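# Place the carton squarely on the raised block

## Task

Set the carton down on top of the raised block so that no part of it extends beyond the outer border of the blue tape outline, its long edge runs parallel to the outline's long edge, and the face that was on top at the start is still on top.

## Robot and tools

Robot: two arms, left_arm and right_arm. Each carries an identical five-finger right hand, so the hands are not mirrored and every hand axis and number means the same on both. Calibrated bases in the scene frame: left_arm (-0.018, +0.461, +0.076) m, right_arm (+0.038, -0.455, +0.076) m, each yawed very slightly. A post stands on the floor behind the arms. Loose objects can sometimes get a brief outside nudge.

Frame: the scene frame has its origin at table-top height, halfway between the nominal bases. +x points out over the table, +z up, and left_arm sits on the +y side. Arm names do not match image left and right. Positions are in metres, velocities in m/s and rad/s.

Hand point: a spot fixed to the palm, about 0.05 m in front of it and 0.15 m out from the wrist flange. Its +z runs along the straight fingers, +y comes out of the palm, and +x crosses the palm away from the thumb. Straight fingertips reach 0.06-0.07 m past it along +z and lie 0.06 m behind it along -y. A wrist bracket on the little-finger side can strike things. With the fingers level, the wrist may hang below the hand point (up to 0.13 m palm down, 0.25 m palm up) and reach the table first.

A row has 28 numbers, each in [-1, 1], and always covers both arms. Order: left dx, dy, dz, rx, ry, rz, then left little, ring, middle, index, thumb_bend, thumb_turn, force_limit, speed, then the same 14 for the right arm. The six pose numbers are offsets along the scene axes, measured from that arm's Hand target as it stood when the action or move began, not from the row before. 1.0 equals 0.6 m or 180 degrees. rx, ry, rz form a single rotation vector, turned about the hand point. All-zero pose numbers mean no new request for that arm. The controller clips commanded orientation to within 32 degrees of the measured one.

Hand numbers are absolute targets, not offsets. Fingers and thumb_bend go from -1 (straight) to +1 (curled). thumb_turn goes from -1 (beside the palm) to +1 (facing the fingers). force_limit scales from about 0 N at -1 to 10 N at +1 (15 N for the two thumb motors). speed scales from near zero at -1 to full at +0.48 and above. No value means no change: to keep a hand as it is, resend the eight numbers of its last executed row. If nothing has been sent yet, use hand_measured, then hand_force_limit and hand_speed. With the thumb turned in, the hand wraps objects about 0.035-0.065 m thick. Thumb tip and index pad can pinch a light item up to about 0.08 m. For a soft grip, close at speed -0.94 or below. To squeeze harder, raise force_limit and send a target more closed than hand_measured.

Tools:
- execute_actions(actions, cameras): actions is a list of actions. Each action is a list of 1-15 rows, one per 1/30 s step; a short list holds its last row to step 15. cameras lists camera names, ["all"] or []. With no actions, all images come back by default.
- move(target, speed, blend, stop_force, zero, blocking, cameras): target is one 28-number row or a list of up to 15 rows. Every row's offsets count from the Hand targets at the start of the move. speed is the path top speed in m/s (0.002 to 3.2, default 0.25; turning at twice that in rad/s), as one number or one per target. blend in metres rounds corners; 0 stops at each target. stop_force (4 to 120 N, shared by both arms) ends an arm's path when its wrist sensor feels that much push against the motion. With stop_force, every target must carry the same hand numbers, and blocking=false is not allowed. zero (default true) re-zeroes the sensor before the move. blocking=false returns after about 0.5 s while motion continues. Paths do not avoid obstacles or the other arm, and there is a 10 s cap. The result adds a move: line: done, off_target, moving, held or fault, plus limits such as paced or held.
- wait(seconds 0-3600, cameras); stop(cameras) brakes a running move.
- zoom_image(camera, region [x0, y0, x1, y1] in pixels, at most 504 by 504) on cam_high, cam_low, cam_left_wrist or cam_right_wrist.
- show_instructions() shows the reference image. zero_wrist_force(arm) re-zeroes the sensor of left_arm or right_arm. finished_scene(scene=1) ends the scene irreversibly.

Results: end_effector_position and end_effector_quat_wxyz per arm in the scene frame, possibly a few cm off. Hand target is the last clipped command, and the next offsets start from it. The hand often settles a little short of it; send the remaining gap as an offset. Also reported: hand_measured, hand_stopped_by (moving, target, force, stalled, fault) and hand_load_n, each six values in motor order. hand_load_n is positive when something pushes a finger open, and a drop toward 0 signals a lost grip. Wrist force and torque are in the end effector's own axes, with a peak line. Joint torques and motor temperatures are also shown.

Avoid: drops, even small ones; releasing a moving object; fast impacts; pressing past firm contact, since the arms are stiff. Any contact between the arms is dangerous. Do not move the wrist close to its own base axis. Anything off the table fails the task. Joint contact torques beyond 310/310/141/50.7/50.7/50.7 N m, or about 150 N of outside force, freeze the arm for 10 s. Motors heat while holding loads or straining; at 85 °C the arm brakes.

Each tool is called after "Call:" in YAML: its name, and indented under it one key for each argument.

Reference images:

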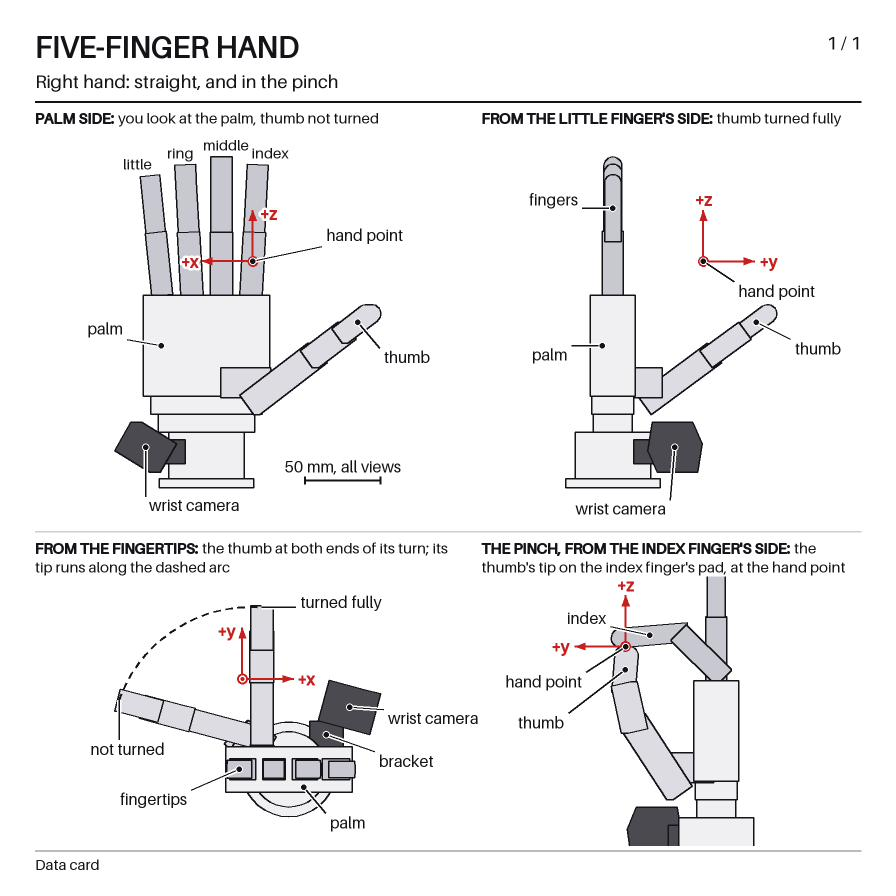

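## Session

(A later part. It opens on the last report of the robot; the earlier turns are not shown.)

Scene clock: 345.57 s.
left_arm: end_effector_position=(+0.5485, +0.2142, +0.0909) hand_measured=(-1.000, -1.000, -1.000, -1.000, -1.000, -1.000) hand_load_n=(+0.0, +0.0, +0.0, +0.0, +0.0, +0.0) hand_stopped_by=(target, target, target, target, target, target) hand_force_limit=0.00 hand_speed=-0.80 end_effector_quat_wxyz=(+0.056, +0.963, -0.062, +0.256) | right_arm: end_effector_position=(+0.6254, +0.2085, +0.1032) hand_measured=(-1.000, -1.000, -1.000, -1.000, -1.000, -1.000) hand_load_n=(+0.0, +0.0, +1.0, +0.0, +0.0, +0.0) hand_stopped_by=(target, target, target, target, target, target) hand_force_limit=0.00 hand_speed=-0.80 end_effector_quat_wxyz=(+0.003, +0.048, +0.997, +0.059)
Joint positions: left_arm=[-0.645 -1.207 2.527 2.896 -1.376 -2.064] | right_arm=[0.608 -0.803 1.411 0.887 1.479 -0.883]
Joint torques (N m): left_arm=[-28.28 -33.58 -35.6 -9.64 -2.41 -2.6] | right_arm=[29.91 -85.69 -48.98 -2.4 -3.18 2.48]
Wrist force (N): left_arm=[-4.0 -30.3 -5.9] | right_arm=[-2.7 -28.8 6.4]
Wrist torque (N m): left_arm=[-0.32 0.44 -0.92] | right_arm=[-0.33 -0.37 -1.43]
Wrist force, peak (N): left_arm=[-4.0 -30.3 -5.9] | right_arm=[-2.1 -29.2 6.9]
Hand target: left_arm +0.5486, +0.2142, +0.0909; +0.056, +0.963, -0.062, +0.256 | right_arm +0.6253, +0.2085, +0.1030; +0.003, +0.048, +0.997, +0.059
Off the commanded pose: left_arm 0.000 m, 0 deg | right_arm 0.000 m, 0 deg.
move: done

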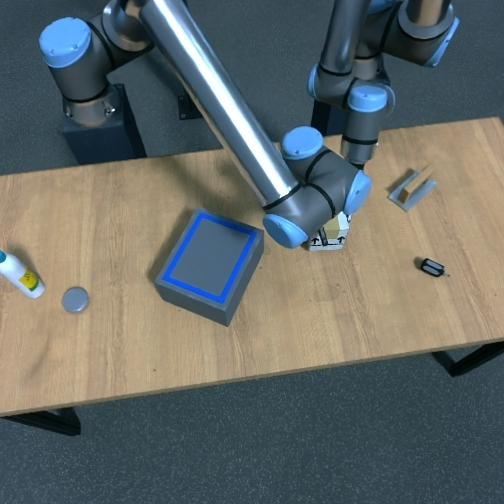

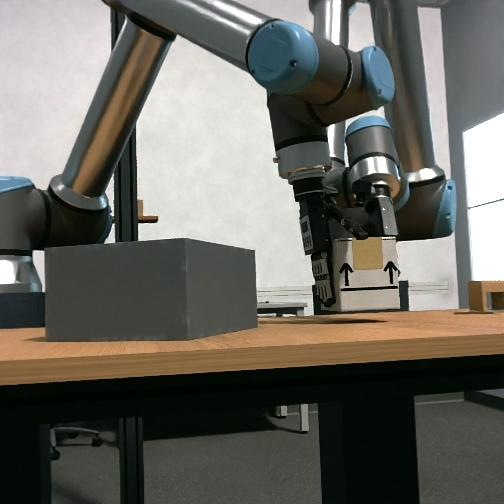

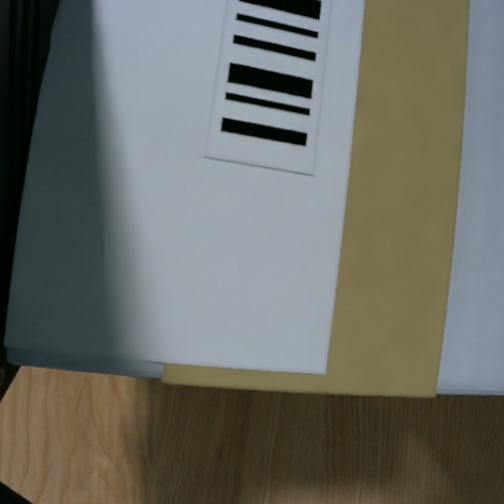

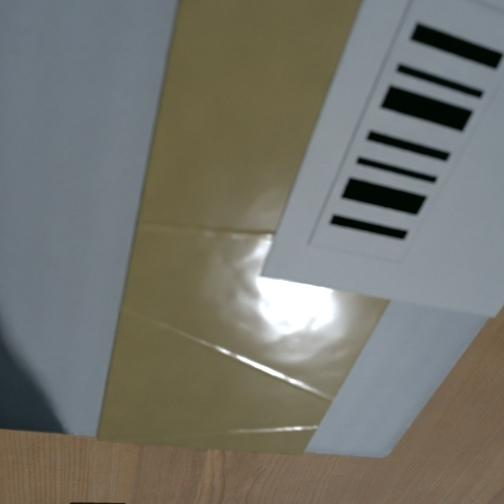

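Call:
move:
  target: [0,0,0.28,0,0,0,-1,-1,-1,-1,-1,-1,0,-0.8,0,0,0.28,0,0,0,-1,-1,-1,-1,-1,-1,0,-0.8]
  speed: 0.05
  cameras: ["all"]

Call:
zoom_image:
  camera: "cam_low"
  region: [250, 80, 450, 280]

Scene clock: 359.77 s.
left_arm: end_effector_position=(+0.5486, +0.2142, +0.2591) hand_measured=(-1.000, -1.000, -1.000, -1.000, -1.000, -1.000) hand_load_n=(+0.0, +0.0, +0.0, +0.0, +0.0, +0.5) hand_stopped_by=(target, target, target, target, target, target) hand_force_limit=0.00 hand_speed=-0.80 end_effector_quat_wxyz=(+0.056, +0.963, -0.062, +0.256) | right_arm: end_effector_position=(+0.6254, +0.2085, +0.2713) hand_measured=(-1.000, -1.000, -1.000, -1.000, -1.000, -1.000) hand_load_n=(+0.0, +0.0, +1.0, +0.0, +0.0, +0.0) hand_stopped_by=(target, target, target, target, target, target) hand_force_limit=0.00 hand_speed=-0.80 end_effector_quat_wxyz=(+0.003, +0.048, +0.997, +0.059)
Joint positions: left_arm=[-0.645 -1.606 2.446 3.376 -1.376 -2.064] | right_arm=[0.608 -0.936 1.314 1.117 1.479 -0.883]
Joint torques (N m): left_arm=[-12.45 -13.54 -37.88 -9.09 -6.68 0.31] | right_arm=[10.68 -79.33 -35.05 -4.85 -3.59 1.87]
Wrist force (N): left_arm=[-2.2 -32.6 -4.3] | right_arm=[-0.8 -31.5 5.3]
Wrist torque (N m): left_arm=[-0.26 0.28 -0.97] | right_arm=[-0.41 -0.31 -1.53]
Wrist force, peak (N): left_arm=[-2.1 -33.0 -3.5] | right_arm=[-0.5 -31.6 5.8]
Hand target: left_arm +0.5486, +0.2142, +0.2589; +0.056, +0.963, -0.062, +0.256 | right_arm +0.6253, +0.2085, +0.2710; +0.003, +0.048, +0.997, +0.059
Off the commanded pose: left_arm 0.000 m, 0 deg | right_arm 0.000 m, 0 deg.
move: done

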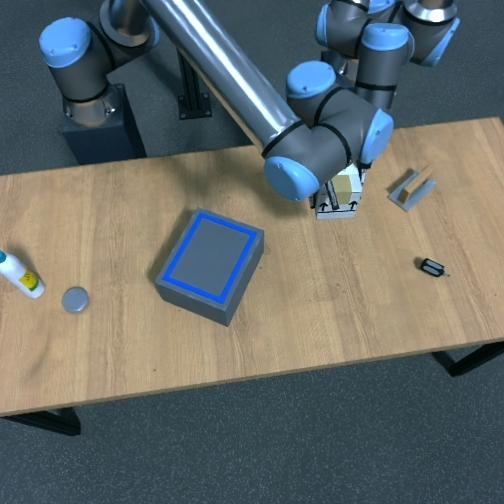

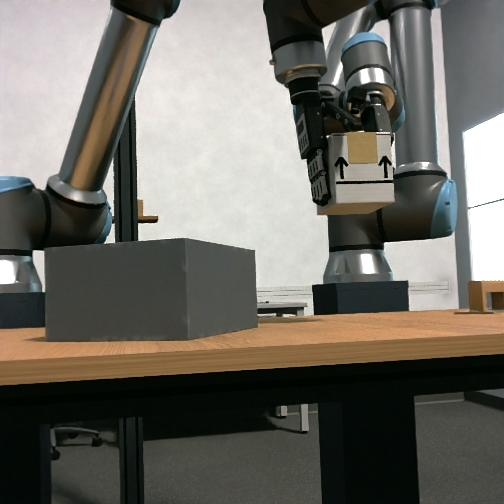

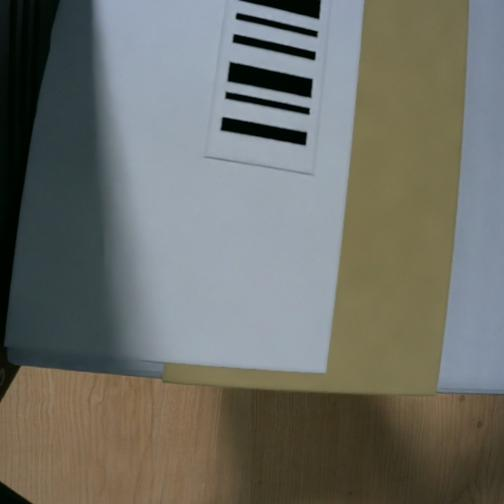

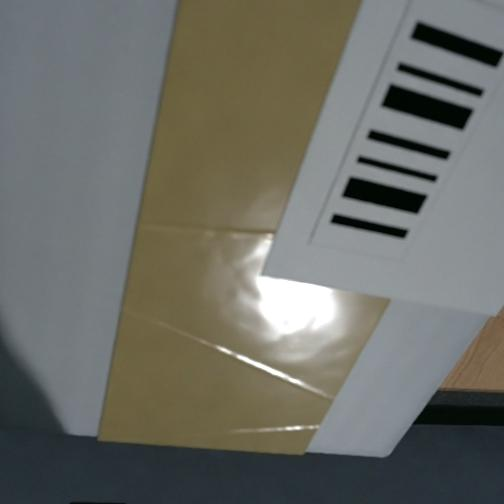

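Scaled by 2.520 from the camera's image (finer frame: 720x720).

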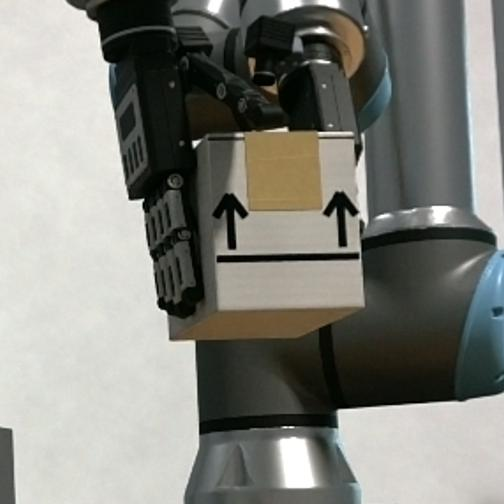

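Call:
move:
  target:
    - [0.03337,-0.12152,0,0,0,-0.03611,-1,-1,-1,-1,-1,-1,0,-0.8,0.03147,-0.13593,0,0,0,-0.03611,-1,-1,-1,-1,-1,-1,0,-0.8]
    - [0.06762,-0.24322,0,0,0,-0.07222,-1,-1,-1,-1,-1,-1,0,-0.8,0.0622,-0.27173,0,0,0,-0.07222,-1,-1,-1,-1,-1,-1,0,-0.8]
    - [0.10277,-0.36518,0,0,0,-0.10833,-1,-1,-1,-1,-1,-1,0,-0.8,0.09227,-0.40732,0,0,0,-0.10833,-1,-1,-1,-1,-1,-1,0,-0.8]
    - [0.13873,-0.48752,0,0,0,-0.14444,-1,-1,-1,-1,-1,-1,0,-0.8,0.12163,-0.54262,0,0,0,-0.14444,-1,-1,-1,-1,-1,-1,0,-0.8]
  speed: 0.06
  blend: 0.01
  cameras: ["all"]

Call:
zoom_image:
  camera: "cam_high"
  region: [140, 160, 300, 320]

Call:
zoom_image:
  camera: "cam_low"
  region: [30, 60, 300, 330]

Scene clock: 372.80 s.
left_arm: end_effector_position=(+0.6317, -0.0785, +0.2588) hand_measured=(-1.000, -1.000, -1.000, -1.000, -1.000, -1.000) hand_load_n=(+0.0, +0.0, +0.0, +0.0, +0.0, -0.5) hand_stopped_by=(target, target, target, target, target, target) hand_force_limit=0.00 hand_speed=-0.80 end_effector_quat_wxyz=(+0.112, +0.925, -0.277, +0.237) end_effector_velocity=(-0.003, +0.002, -0.001) end_effector_angular_velocity=(+0.001, +0.002, +0.002) | right_arm: end_effector_position=(+0.6982, -0.1172, +0.2710) hand_measured=(-1.000, -1.000, -1.000, -1.000, -1.000, -1.000) hand_load_n=(+0.0, +0.0, +1.0, +0.0, +0.0, +0.0) hand_stopped_by=(target, target, target, target, target, target) hand_force_limit=0.00 hand_speed=-0.80 end_effector_quat_wxyz=(+0.016, +0.271, +0.961, +0.057) end_effector_velocity=(-0.001, +0.003, +0.000) end_effector_angular_velocity=(+0.001, -0.001, +0.005)
Joint positions: left_arm=[-0.812 -1.242 2.008 3.419 -1.518 -1.812] | right_arm=[0.186 -1.16 1.67 0.982 1.481 -0.85]
Joint velocities: left_arm=[-0.001 -0.003 0.006 0 0.001 -0.003] | right_arm=[0.005 0 0 -0.001 0 0]
Joint torques (N m): left_arm=[-16.2 -74.94 -31.66 -6.99 -5.08 -2.26] | right_arm=[27.52 -61.96 -59.36 -1.45 -8.22 -0.96]
Wrist force (N): left_arm=[-3.0 -30.1 -7.5] | right_arm=[-2.3 -29.1 8.0]
Wrist torque (N m): left_arm=[-0.36 0.49 -1.11] | right_arm=[-0.37 -0.45 -1.23]
Wrist force, peak (N): left_arm=[-3.1 -32.0 -2.8] | right_arm=[-0.3 -31.0 5.2]
Hand target: left_arm +0.6318, -0.0783, +0.2589; +0.112, +0.925, -0.277, +0.237 | right_arm +0.6983, -0.1171, +0.2710; +0.016, +0.271, +0.961, +0.057
Off the commanded pose: left_arm 0.000 m, 0 deg | right_arm 0.000 m, 0 deg.
move: done

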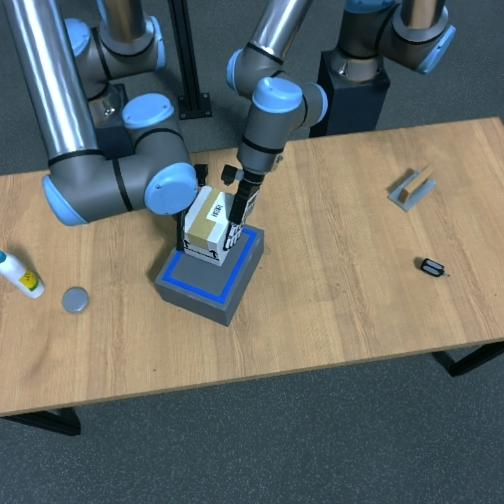

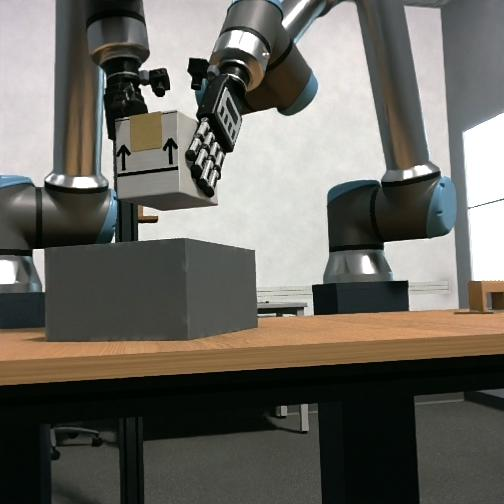

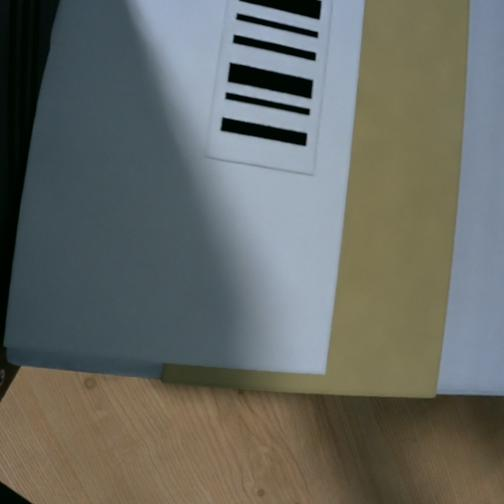

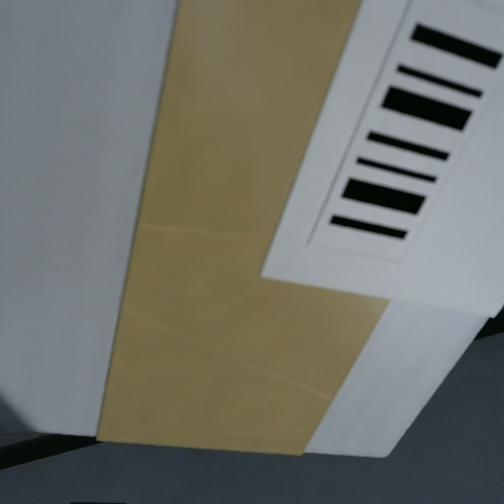

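Scaled by 3.150 from the camera's image (finer frame: 720x720).

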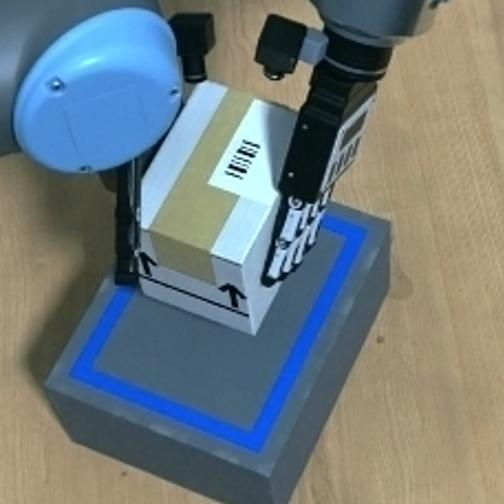

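Scaled by 1.867 from the camera's image (finer frame: 720x720).

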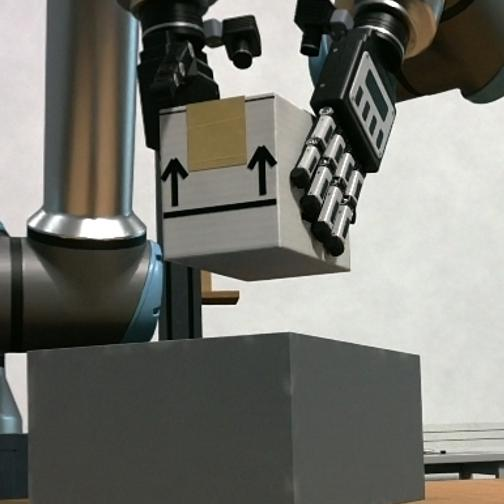

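Call:
move:
  target:
    - [0.0317,-0.0283,0,0,0,0,-1,-1,-1,-1,-1,-1,0,-0.8,0.0317,-0.0283,0,0,0,0,-1,-1,-1,-1,-1,-1,0,-0.8]
    - [0.0317,-0.0283,-0.07,0,0,0,-1,-1,-1,-1,-1,-1,0,-0.8,0.0317,-0.0283,-0.07,0,0,0,-1,-1,-1,-1,-1,-1,0,-0.8]
  speed: 0.05
  blend: 0.01
  cameras: ["all"]

Call:
zoom_image:
  camera: "cam_high"
  region: [140, 180, 290, 330]

Call:
zoom_image:
  camera: "cam_low"
  region: [30, 120, 270, 360]

Scene clock: 380.77 s.
left_arm: end_effector_position=(+0.6508, -0.0952, +0.2167) hand_measured=(-1.000, -1.000, -1.000, -1.000, -1.000, -1.000) hand_load_n=(+0.0, +0.0, +0.0, -0.5, +0.0, +0.0) hand_stopped_by=(target, target, target, target, target, target) hand_force_limit=0.00 hand_speed=-0.80 end_effector_quat_wxyz=(+0.112, +0.925, -0.277, +0.237) end_effector_velocity=(-0.001, +0.000, +0.002) end_effector_angular_velocity=(+0.003, +0.001, -0.001) | right_arm: end_effector_position=(+0.7172, -0.1341, +0.2287) hand_measured=(-1.000, -1.000, -1.000, -1.000, -1.000, -1.000) hand_load_n=(+0.0, +0.0, +1.0, +0.0, +0.0, +0.0) hand_stopped_by=(target, target, target, target, target, target) hand_force_limit=0.00 hand_speed=-0.80 end_effector_quat_wxyz=(+0.016, +0.271, +0.961, +0.057)
Joint positions: left_arm=[-0.808 -1.155 1.979 3.361 -1.52 -1.809] | right_arm=[0.155 -1.108 1.679 0.925 1.479 -0.882]
Joint velocities: left_arm=[-0.001 -0.004 -0.001 0.007 0.001 0] | right_arm=[within noise]
Joint torques (N m): left_arm=[-22.19 -82.92 -46.35 -1.24 -7.71 1.13] | right_arm=[26.7 -88.58 -56.74 4.89 -4.62 1.39]
Wrist force (N): left_arm=[-3.9 -26.7 -3.8] | right_arm=[-0.9 -25.1 7.0]
Wrist torque (N m): left_arm=[-0.42 0.42 -1.09] | right_arm=[-0.40 -0.40 -1.01]
Wrist force, peak (N): left_arm=[-3.4 -31.4 -6.9] | right_arm=[-2.6 -30.1 9.2]
Hand target: left_arm +0.6508, -0.0953, +0.2169; +0.112, +0.925, -0.277, +0.237 | right_arm +0.7173, -0.1340, +0.2290; +0.016, +0.271, +0.961, +0.057
Off the commanded pose: left_arm 0.000 m, 0 deg | right_arm 0.000 m, 0 deg.
move: done

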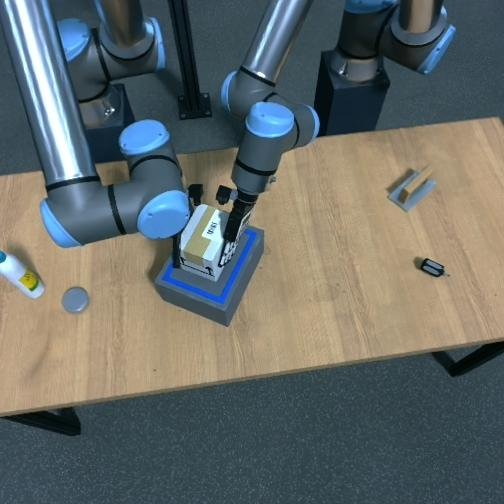

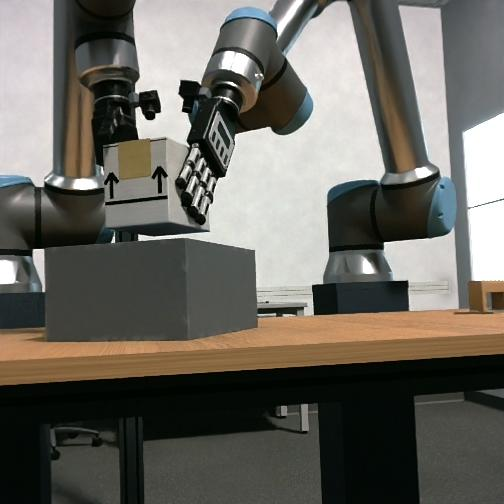

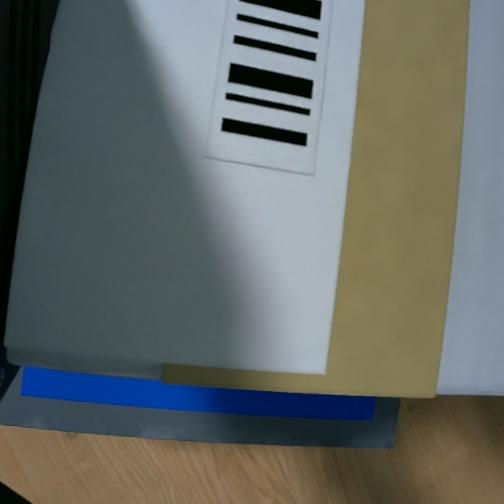

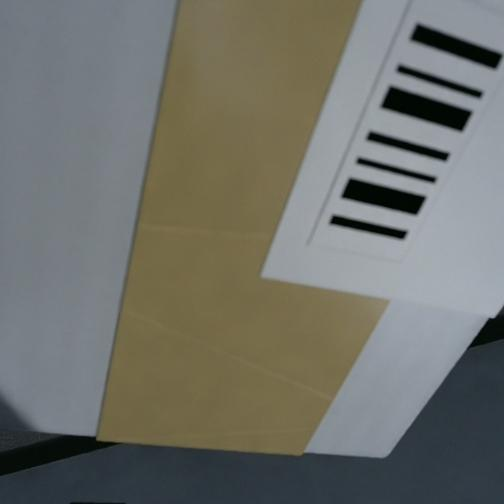

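Scaled by 3.360 from the camera's image (finer frame: 720x720).

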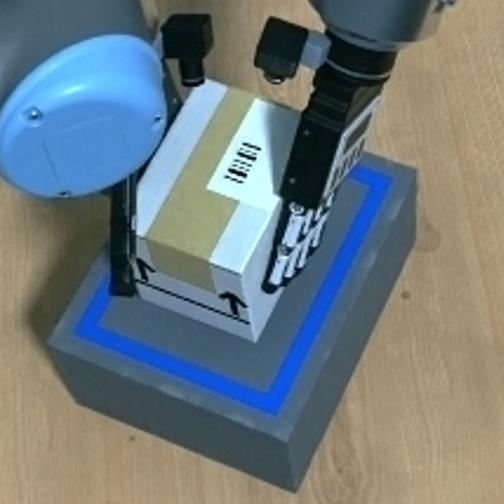

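Scaled by 2.100 from the camera's image (finer frame: 720x720).

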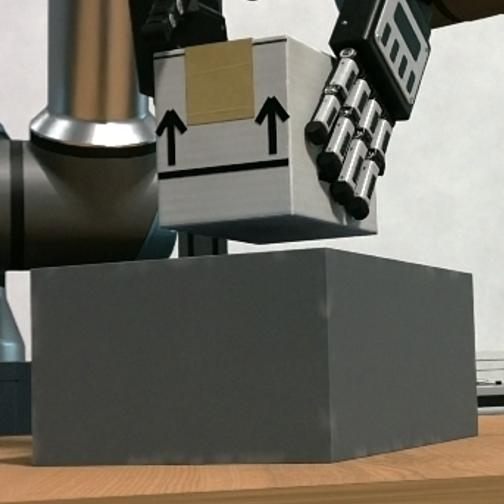

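Call:
move:
  target: [-0.0045,-0.007,-0.01,0,0,0,-1,-1,-1,-1,-1,-1,0,-0.8,-0.0045,-0.007,-0.01,0,0,0,-1,-1,-1,-1,-1,-1,0,-0.8]
  speed: 0.02

Call:
move:
  target: [0,0,-0.06,0,0,0,-1,-1,-1,-1,-1,-1,0,-0.8,0,0,-0.06,0,0,0,-1,-1,-1,-1,-1,-1,0,-0.8]
  speed: 0.008
  stop_force: 6
  cameras: ["all"]

Call:
zoom_image:
  camera: "cam_low"
  region: [30, 120, 270, 360]

Scene clock: 390.30 s.
left_arm: end_effector_position=(+0.6480, -0.0996, +0.2108) hand_measured=(-1.000, -1.000, -1.000, -1.000, -1.000, -1.000) hand_load_n=(+0.0, +0.0, +0.0, +0.0, +0.0, +0.0) hand_stopped_by=(target, target, target, target, target, target) hand_force_limit=0.00 hand_speed=-0.80 end_effector_quat_wxyz=(+0.112, +0.925, -0.277, +0.237) | right_arm: end_effector_position=(+0.7145, -0.1383, +0.2229) hand_measured=(-1.000, -1.000, -1.000, -1.000, -1.000, -1.000) hand_load_n=(+0.0, +0.0, +0.5, +0.0, +0.0, +0.0) hand_stopped_by=(target, target, target, target, target, target) hand_force_limit=0.00 hand_speed=-0.80 end_effector_quat_wxyz=(+0.016, +0.271, +0.961, +0.057)
Joint positions: left_arm=[-0.815 -1.148 1.982 3.351 -1.516 -1.815] | right_arm=[0.149 -1.109 1.692 0.913 1.478 -0.888]
Joint torques (N m): left_arm=[-13.19 -81.7 -36.12 -3.43 -4.3 0.52] | right_arm=[18.42 -88.21 -56.88 2.51 -8.09 1.4]
Wrist force (N): left_arm=[-4.8 -30.6 -6.1] | right_arm=[-3.3 -29.5 7.5]
Wrist torque (N m): left_arm=[-0.45 0.48 -0.94] | right_arm=[-0.47 -0.34 -1.25]
Wrist force, peak (N): left_arm=[-4.7 -33.2 -7.5] | right_arm=[-4.7 -32.2 6.0]
Hand target: left_arm +0.6481, -0.0995, +0.2109; +0.112, +0.925, -0.277, +0.237 | right_arm +0.7146, -0.1382, +0.2230; +0.016, +0.271, +0.961, +0.057
Off the commanded pose: left_arm 0.000 m, 0 deg | right_arm 0.000 m, 0 deg.
move: done

Scene clock: 394.20 s.
left_arm: end_effector_position=(+0.6481, -0.0995, +0.1906) hand_measured=(-1.000, -1.000, -1.000, -1.000, -1.000, -1.000) hand_load_n=(+0.0, +0.0, +0.0, +0.0, +0.0, +0.0) hand_stopped_by=(target, target, target, target, target, target) hand_force_limit=0.00 hand_speed=-0.80 end_effector_quat_wxyz=(+0.112, +0.925, -0.277, +0.237) | right_arm: end_effector_position=(+0.7146, -0.1382, +0.2031) hand_measured=(-1.000, -1.000, -1.000, -1.000, -1.000, -1.000) hand_load_n=(+0.0, +0.0, +1.0, +0.0, +0.0, +0.0) hand_stopped_by=(target, target, target, target, target, target) hand_force_limit=0.00 hand_speed=-0.80 end_effector_quat_wxyz=(+0.016, +0.271, +0.961, +0.057)
Joint positions: left_arm=[-0.814 -1.12 1.989 3.316 -1.516 -1.815] | right_arm=[0.149 -1.09 1.705 0.882 1.478 -0.888]
Joint torques (N m): left_arm=[-20.73 -85.04 -44.46 -1.68 -8.78 2.24] | right_arm=[20.28 -83.98 -56.09 2.78 -6.47 1.08]
Wrist force (N): left_arm=[-2.3 -27.4 -4.0] | right_arm=[-0.2 -28.2 -2.7]
Wrist torque (N m): left_arm=[-0.46 0.38 -0.84] | right_arm=[0.18 -0.10 -1.12]
Wrist force, peak (N): left_arm=[-2.7 -31.6 -8.7] | right_arm=[-3.1 -31.1 9.3]
Hand target: left_arm +0.6481, -0.0995, +0.1906; +0.112, +0.925, -0.277, +0.237 (not the last commanded pose) | right_arm +0.7146, -0.1382, +0.2031; +0.016, +0.271, +0.961, +0.057 (not the last commanded pose)
Off the commanded pose: left_arm 0.016 m, 0 deg | right_arm 0.016 m, 0 deg.
move: contact (left_arm, right_arm)

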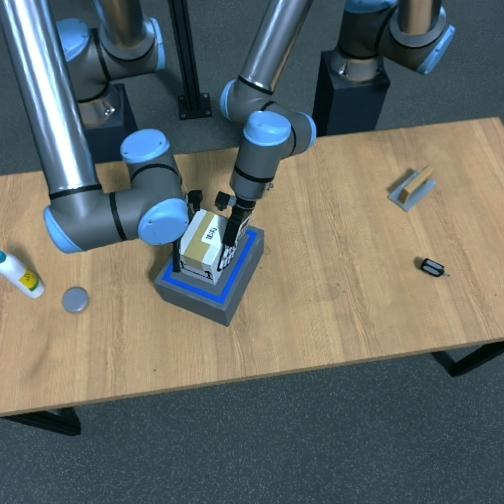

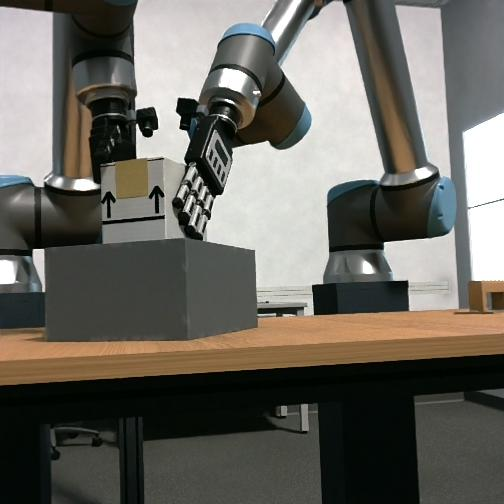

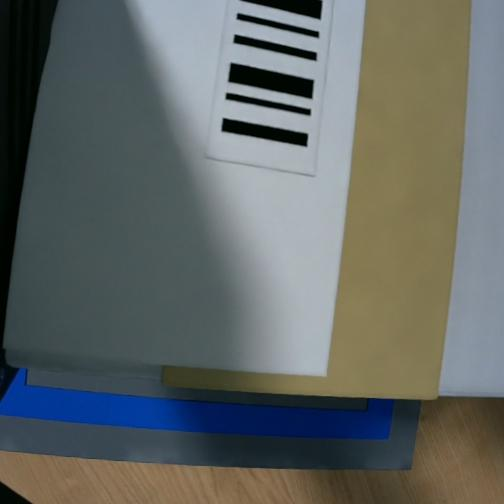

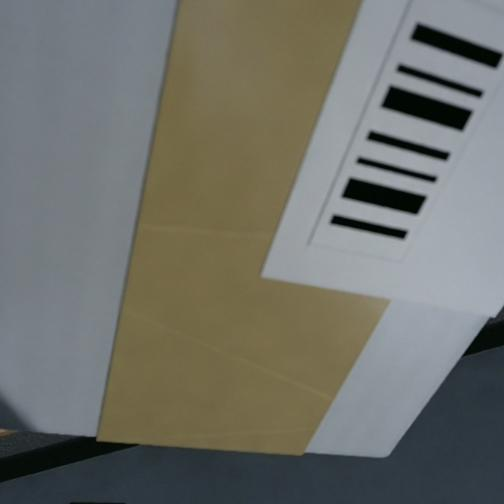

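Scaled by 2.100 from the camera's image (finer frame: 720x720).

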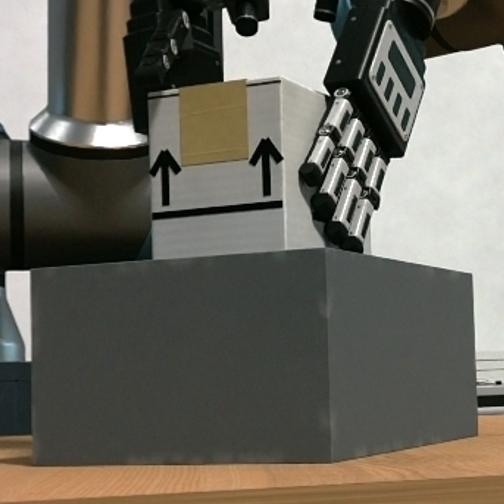

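Call:
move:
  target: [0,0,-0.0025,0,0,0,-1,-1,-1,-1,-1,-1,0,-0.8,0,0,-0.0025,0,0,0,-1,-1,-1,-1,-1,-1,0,-0.8]
  speed: 0.004
  stop_force: 5
  cameras: ["all"]

Call:
zoom_image:
  camera: "cam_high"
  region: [140, 180, 290, 330]

Call:
zoom_image:
  camera: "cam_low"
  region: [80, 140, 220, 280]

Scene clock: 397.23 s.
left_arm: end_effector_position=(+0.6482, -0.0995, +0.1904) hand_measured=(-1.000, -1.000, -1.000, -1.000, -1.000, -1.000) hand_load_n=(+0.0, +0.0, +0.0, +0.0, +0.0, +0.0) hand_stopped_by=(target, target, target, target, target, target) hand_force_limit=0.00 hand_speed=-0.80 end_effector_quat_wxyz=(+0.112, +0.925, -0.277, +0.237) | right_arm: end_effector_position=(+0.7147, -0.1382, +0.2028) hand_measured=(-1.000, -1.000, -1.000, -1.000, -1.000, -1.000) hand_load_n=(+0.0, +0.5, +1.0, +0.0, +0.0, +0.0) hand_stopped_by=(target, target, target, target, target, target) hand_force_limit=0.00 hand_speed=-0.80 end_effector_quat_wxyz=(+0.016, +0.271, +0.961, +0.057)
Joint positions: left_arm=[-0.814 -1.12 1.989 3.315 -1.516 -1.815] | right_arm=[0.149 -1.09 1.705 0.881 1.478 -0.888]
Joint torques (N m): left_arm=[-33.91 -83.52 -44.37 -0.9 -8.41 1.75] | right_arm=[9.45 -74.47 -45.52 1.1 -6.7 1.05]
Wrist force (N): left_arm=[-2.7 -30.7 -9.6] | right_arm=[1.7 -28.6 -12.9]
Wrist torque (N m): left_arm=[-0.30 0.50 -0.94] | right_arm=[0.79 0.35 -1.01]
Wrist force, peak (N): left_arm=[-3.3 -31.7 -12.7] | right_arm=[1.0 -28.4 -13.9]
Hand target: left_arm +0.6482, -0.0995, +0.1905; +0.112, +0.925, -0.277, +0.237 (not the last commanded pose) | right_arm +0.7147, -0.1382, +0.2029; +0.016, +0.271, +0.961, +0.057 (not the last commanded pose)
Off the commanded pose: left_arm 0.001 m, 0 deg | right_arm 0.001 m, 0 deg.
move: contact (left_arm, right_arm)

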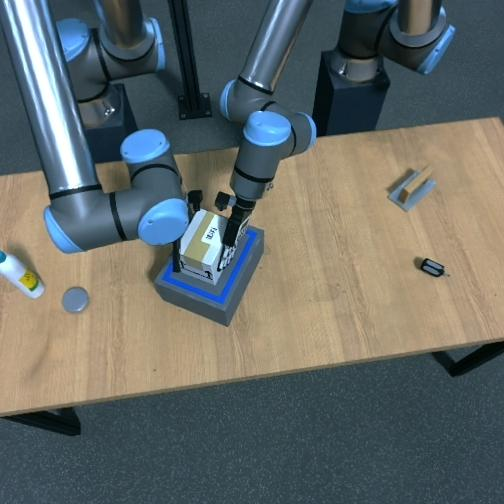

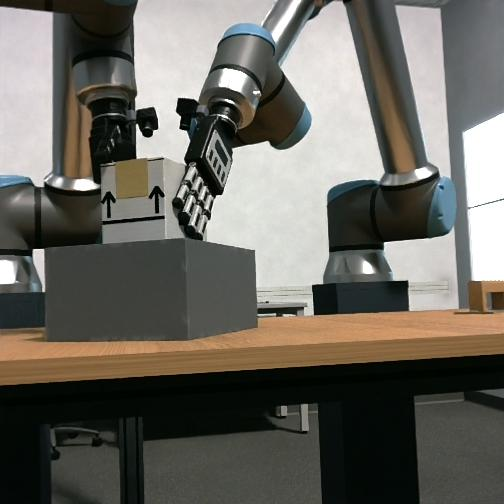

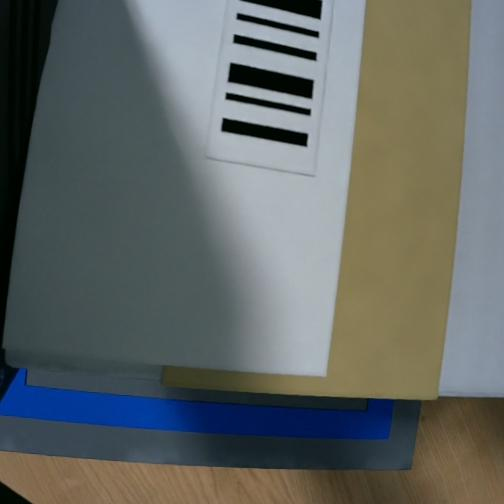

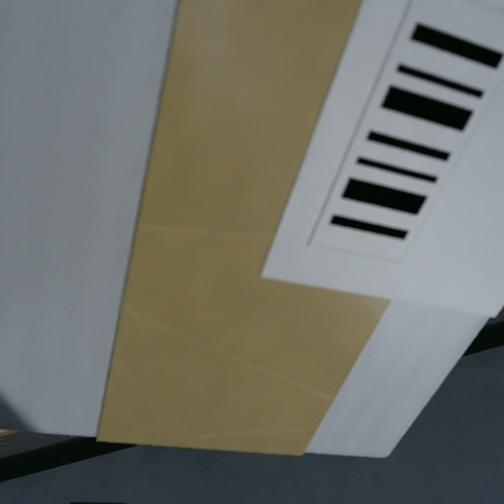

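Scaled by 3.360 from the camera's image (finer frame: 720x720).

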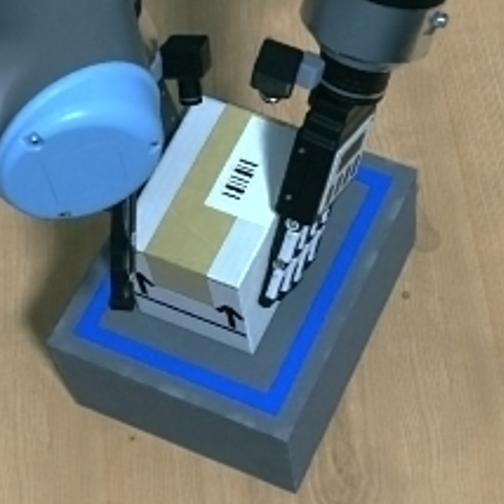

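Scaled by 3.600 from the camera's image (finer frame: 720x720).

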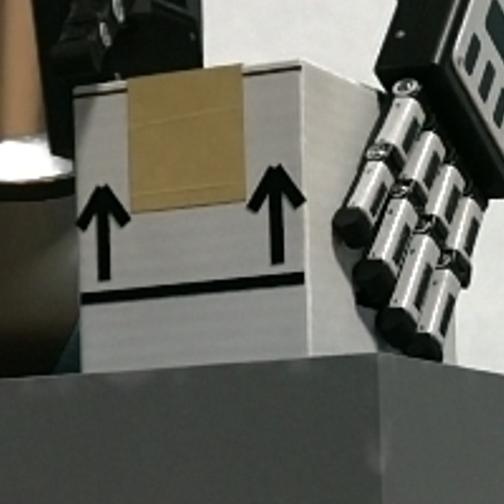

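Call:
move:
  target:
    - [0.0026,0.0043,0.0,0,0,0,-1,-1,-1,-1,-1,-1,0,-0.8,-0.0026,-0.0043,0.0,0,0,0,-1,-1,-1,-1,-1,-1,0,-0.8]
    - [0.0305,0.0497,0.002,0,0,0,-1,-1,-1,-1,-1,-1,0,-0.8,-0.0305,-0.0497,0.002,0,0,0,-1,-1,-1,-1,-1,-1,0,-0.8]
  speed: [0.01,0.03]
  cameras: ["all"]

Call:
zoom_image:
  camera: "cam_high"
  region: [140, 180, 290, 330]

Scene clock: 401.43 s.
left_arm: end_effector_position=(+0.6665, -0.0696, +0.1917) hand_measured=(-1.000, -1.000, -1.000, -1.000, -1.000, -1.000) hand_load_n=(+0.0, +0.0, +0.0, +0.0, +0.0, +0.0) hand_stopped_by=(target, target, target, target, target, target) hand_force_limit=0.00 hand_speed=-0.80 end_effector_quat_wxyz=(+0.112, +0.925, -0.277, +0.237) | right_arm: end_effector_position=(+0.6963, -0.1682, +0.2040) hand_measured=(-1.000, -1.000, -1.000, -1.000, -1.000, -1.000) hand_load_n=(+0.0, +0.0, +0.0, +0.0, +0.0, +0.0) hand_stopped_by=(target, target, target, target, target, target) hand_force_limit=0.00 hand_speed=-0.80 end_effector_quat_wxyz=(+0.016, +0.271, +0.961, +0.057)
Joint positions: left_arm=[-0.769 -1.123 1.991 3.314 -1.54 -1.775] | right_arm=[0.104 -1.13 1.767 0.863 1.475 -0.933]
Joint torques (N m): left_arm=[-13.96 -84.08 -27.7 -5.6 0.61 -1.75] | right_arm=[17.58 -54.52 -44.62 2.93 -1.24 2.1]
Wrist force (N): left_arm=[-2.1 -1.8 0.1] | right_arm=[1.0 -1.8 1.1]
Wrist torque (N m): left_arm=[-0.21 0.17 -0.21] | right_arm=[-0.46 -0.11 0.19]
Wrist force, peak (N): left_arm=[-3.2 -31.1 -9.3] | right_arm=[1.4 -29.6 -12.5]
Hand target: left_arm +0.6665, -0.0697, +0.1917; +0.112, +0.925, -0.277, +0.237 | right_arm +0.6964, -0.1680, +0.2041; +0.016, +0.271, +0.961, +0.057
Off the commanded pose: left_arm 0.000 m, 0 deg | right_arm 0.000 m, 0 deg.
move: done

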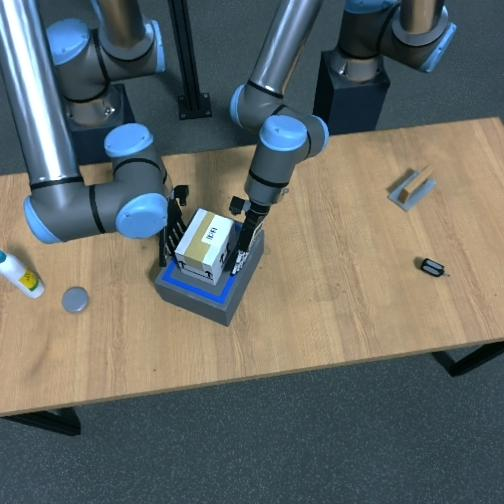

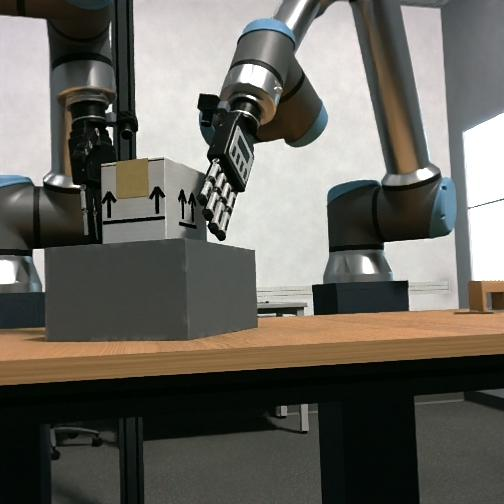

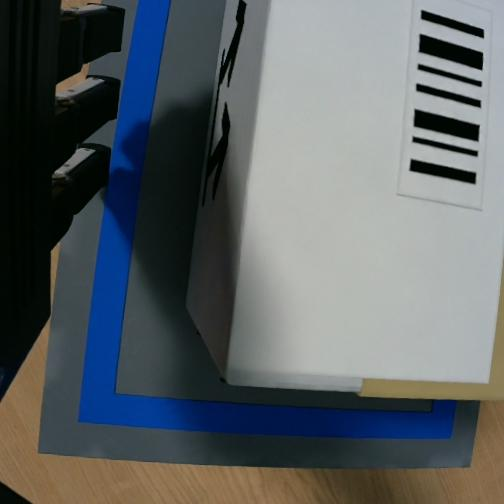

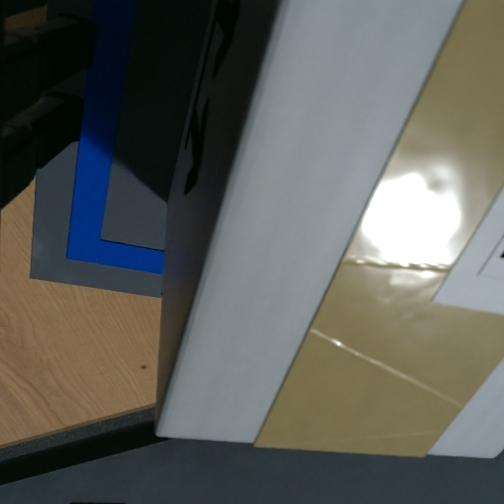

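Scaled by 3.360 from the camera's image (finer frame: 720x720).

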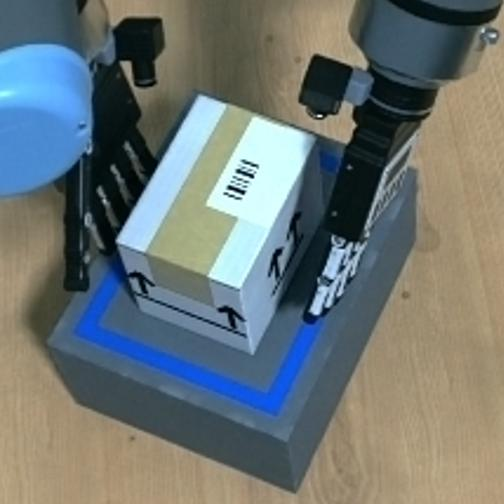

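Call:
move:
  target: [0.02,0.03,0.2,0,0,0,-1,-1,-1,-1,-1,-1,0,-0.8,-0.02,-0.03,0.2,0,0,0,-1,-1,-1,-1,-1,-1,0,-0.8]
  speed: 0.15
  cameras: ["all"]

Call:
zoom_image:
  camera: "cam_high"
  region: [140, 180, 290, 330]

Scene clock: 404.83 s.
left_arm: end_effector_position=(+0.6785, -0.0517, +0.3117) hand_measured=(-1.000, -1.000, -1.000, -1.000, -1.000, -1.000) hand_load_n=(+0.0, +0.0, +0.0, +0.0, -0.5, +0.0) hand_stopped_by=(target, target, target, target, target, target) hand_force_limit=0.00 hand_speed=-0.80 end_effector_quat_wxyz=(+0.112, +0.925, -0.277, +0.237) | right_arm: end_effector_position=(+0.6845, -0.1861, +0.3241) hand_measured=(-1.000, -1.000, -1.000, -1.000, -1.000, -1.000) hand_load_n=(+0.0, +0.0, +0.0, +0.0, +0.0, +0.0) hand_stopped_by=(target, target, target, target, target, target) hand_force_limit=0.00 hand_speed=-0.80 end_effector_quat_wxyz=(+0.016, +0.271, +0.961, +0.057)
Joint positions: left_arm=[-0.74 -1.268 1.925 3.526 -1.554 -1.751] | right_arm=[0.075 -1.258 1.709 1.052 1.473 -0.962]
Joint torques (N m): left_arm=[-14.68 -68.4 -35.25 -5.36 1.29 -2.5] | right_arm=[16.24 -63.07 -23.74 1.56 -1.06 1.97]
Wrist force (N): left_arm=[-2.3 -1.5 -0.2] | right_arm=[1.3 -2.0 0.8]
Wrist torque (N m): left_arm=[-0.15 0.20 -0.21] | right_arm=[-0.44 -0.15 0.18]
Wrist force, peak (N): left_arm=[-3.5 -1.5 1.5] | right_arm=[1.6 -1.3 3.0]
Hand target: left_arm +0.6785, -0.0517, +0.3117; +0.112, +0.925, -0.277, +0.237 | right_arm +0.6844, -0.1860, +0.3241; +0.016, +0.271, +0.961, +0.057
Off the commanded pose: left_arm 0.000 m, 0 deg | right_arm 0.000 m, 0 deg.
move: done

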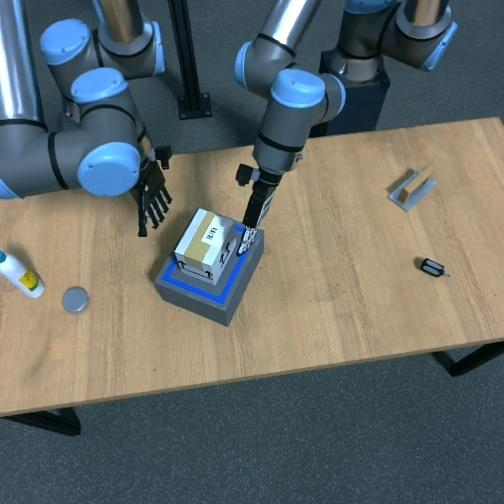

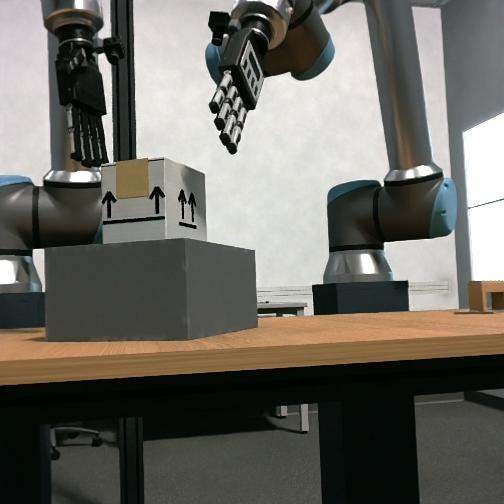

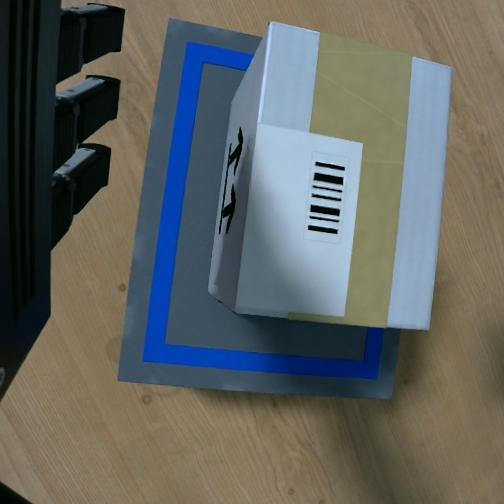

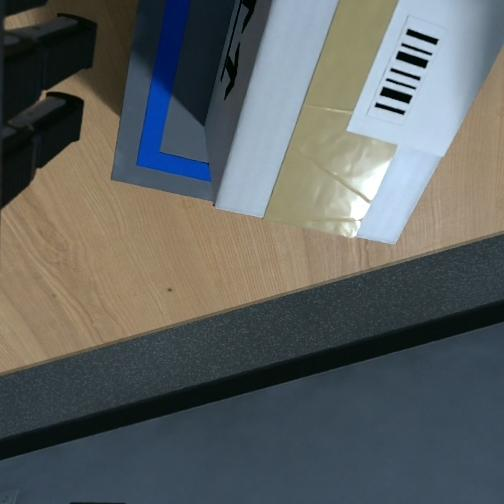

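Scaled by 3.360 from the camera's image (finer frame: 720x720).

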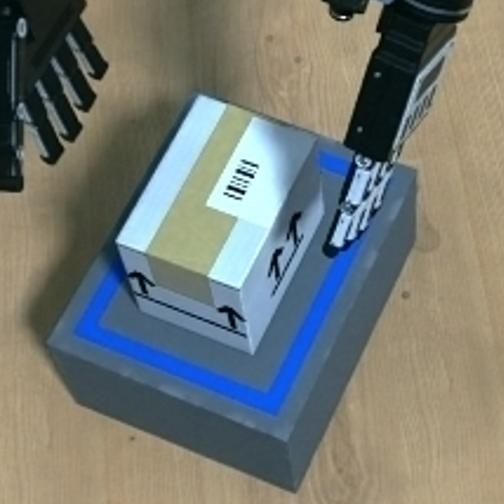

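Call:
finished_scene:

The scene is finished: the task was done.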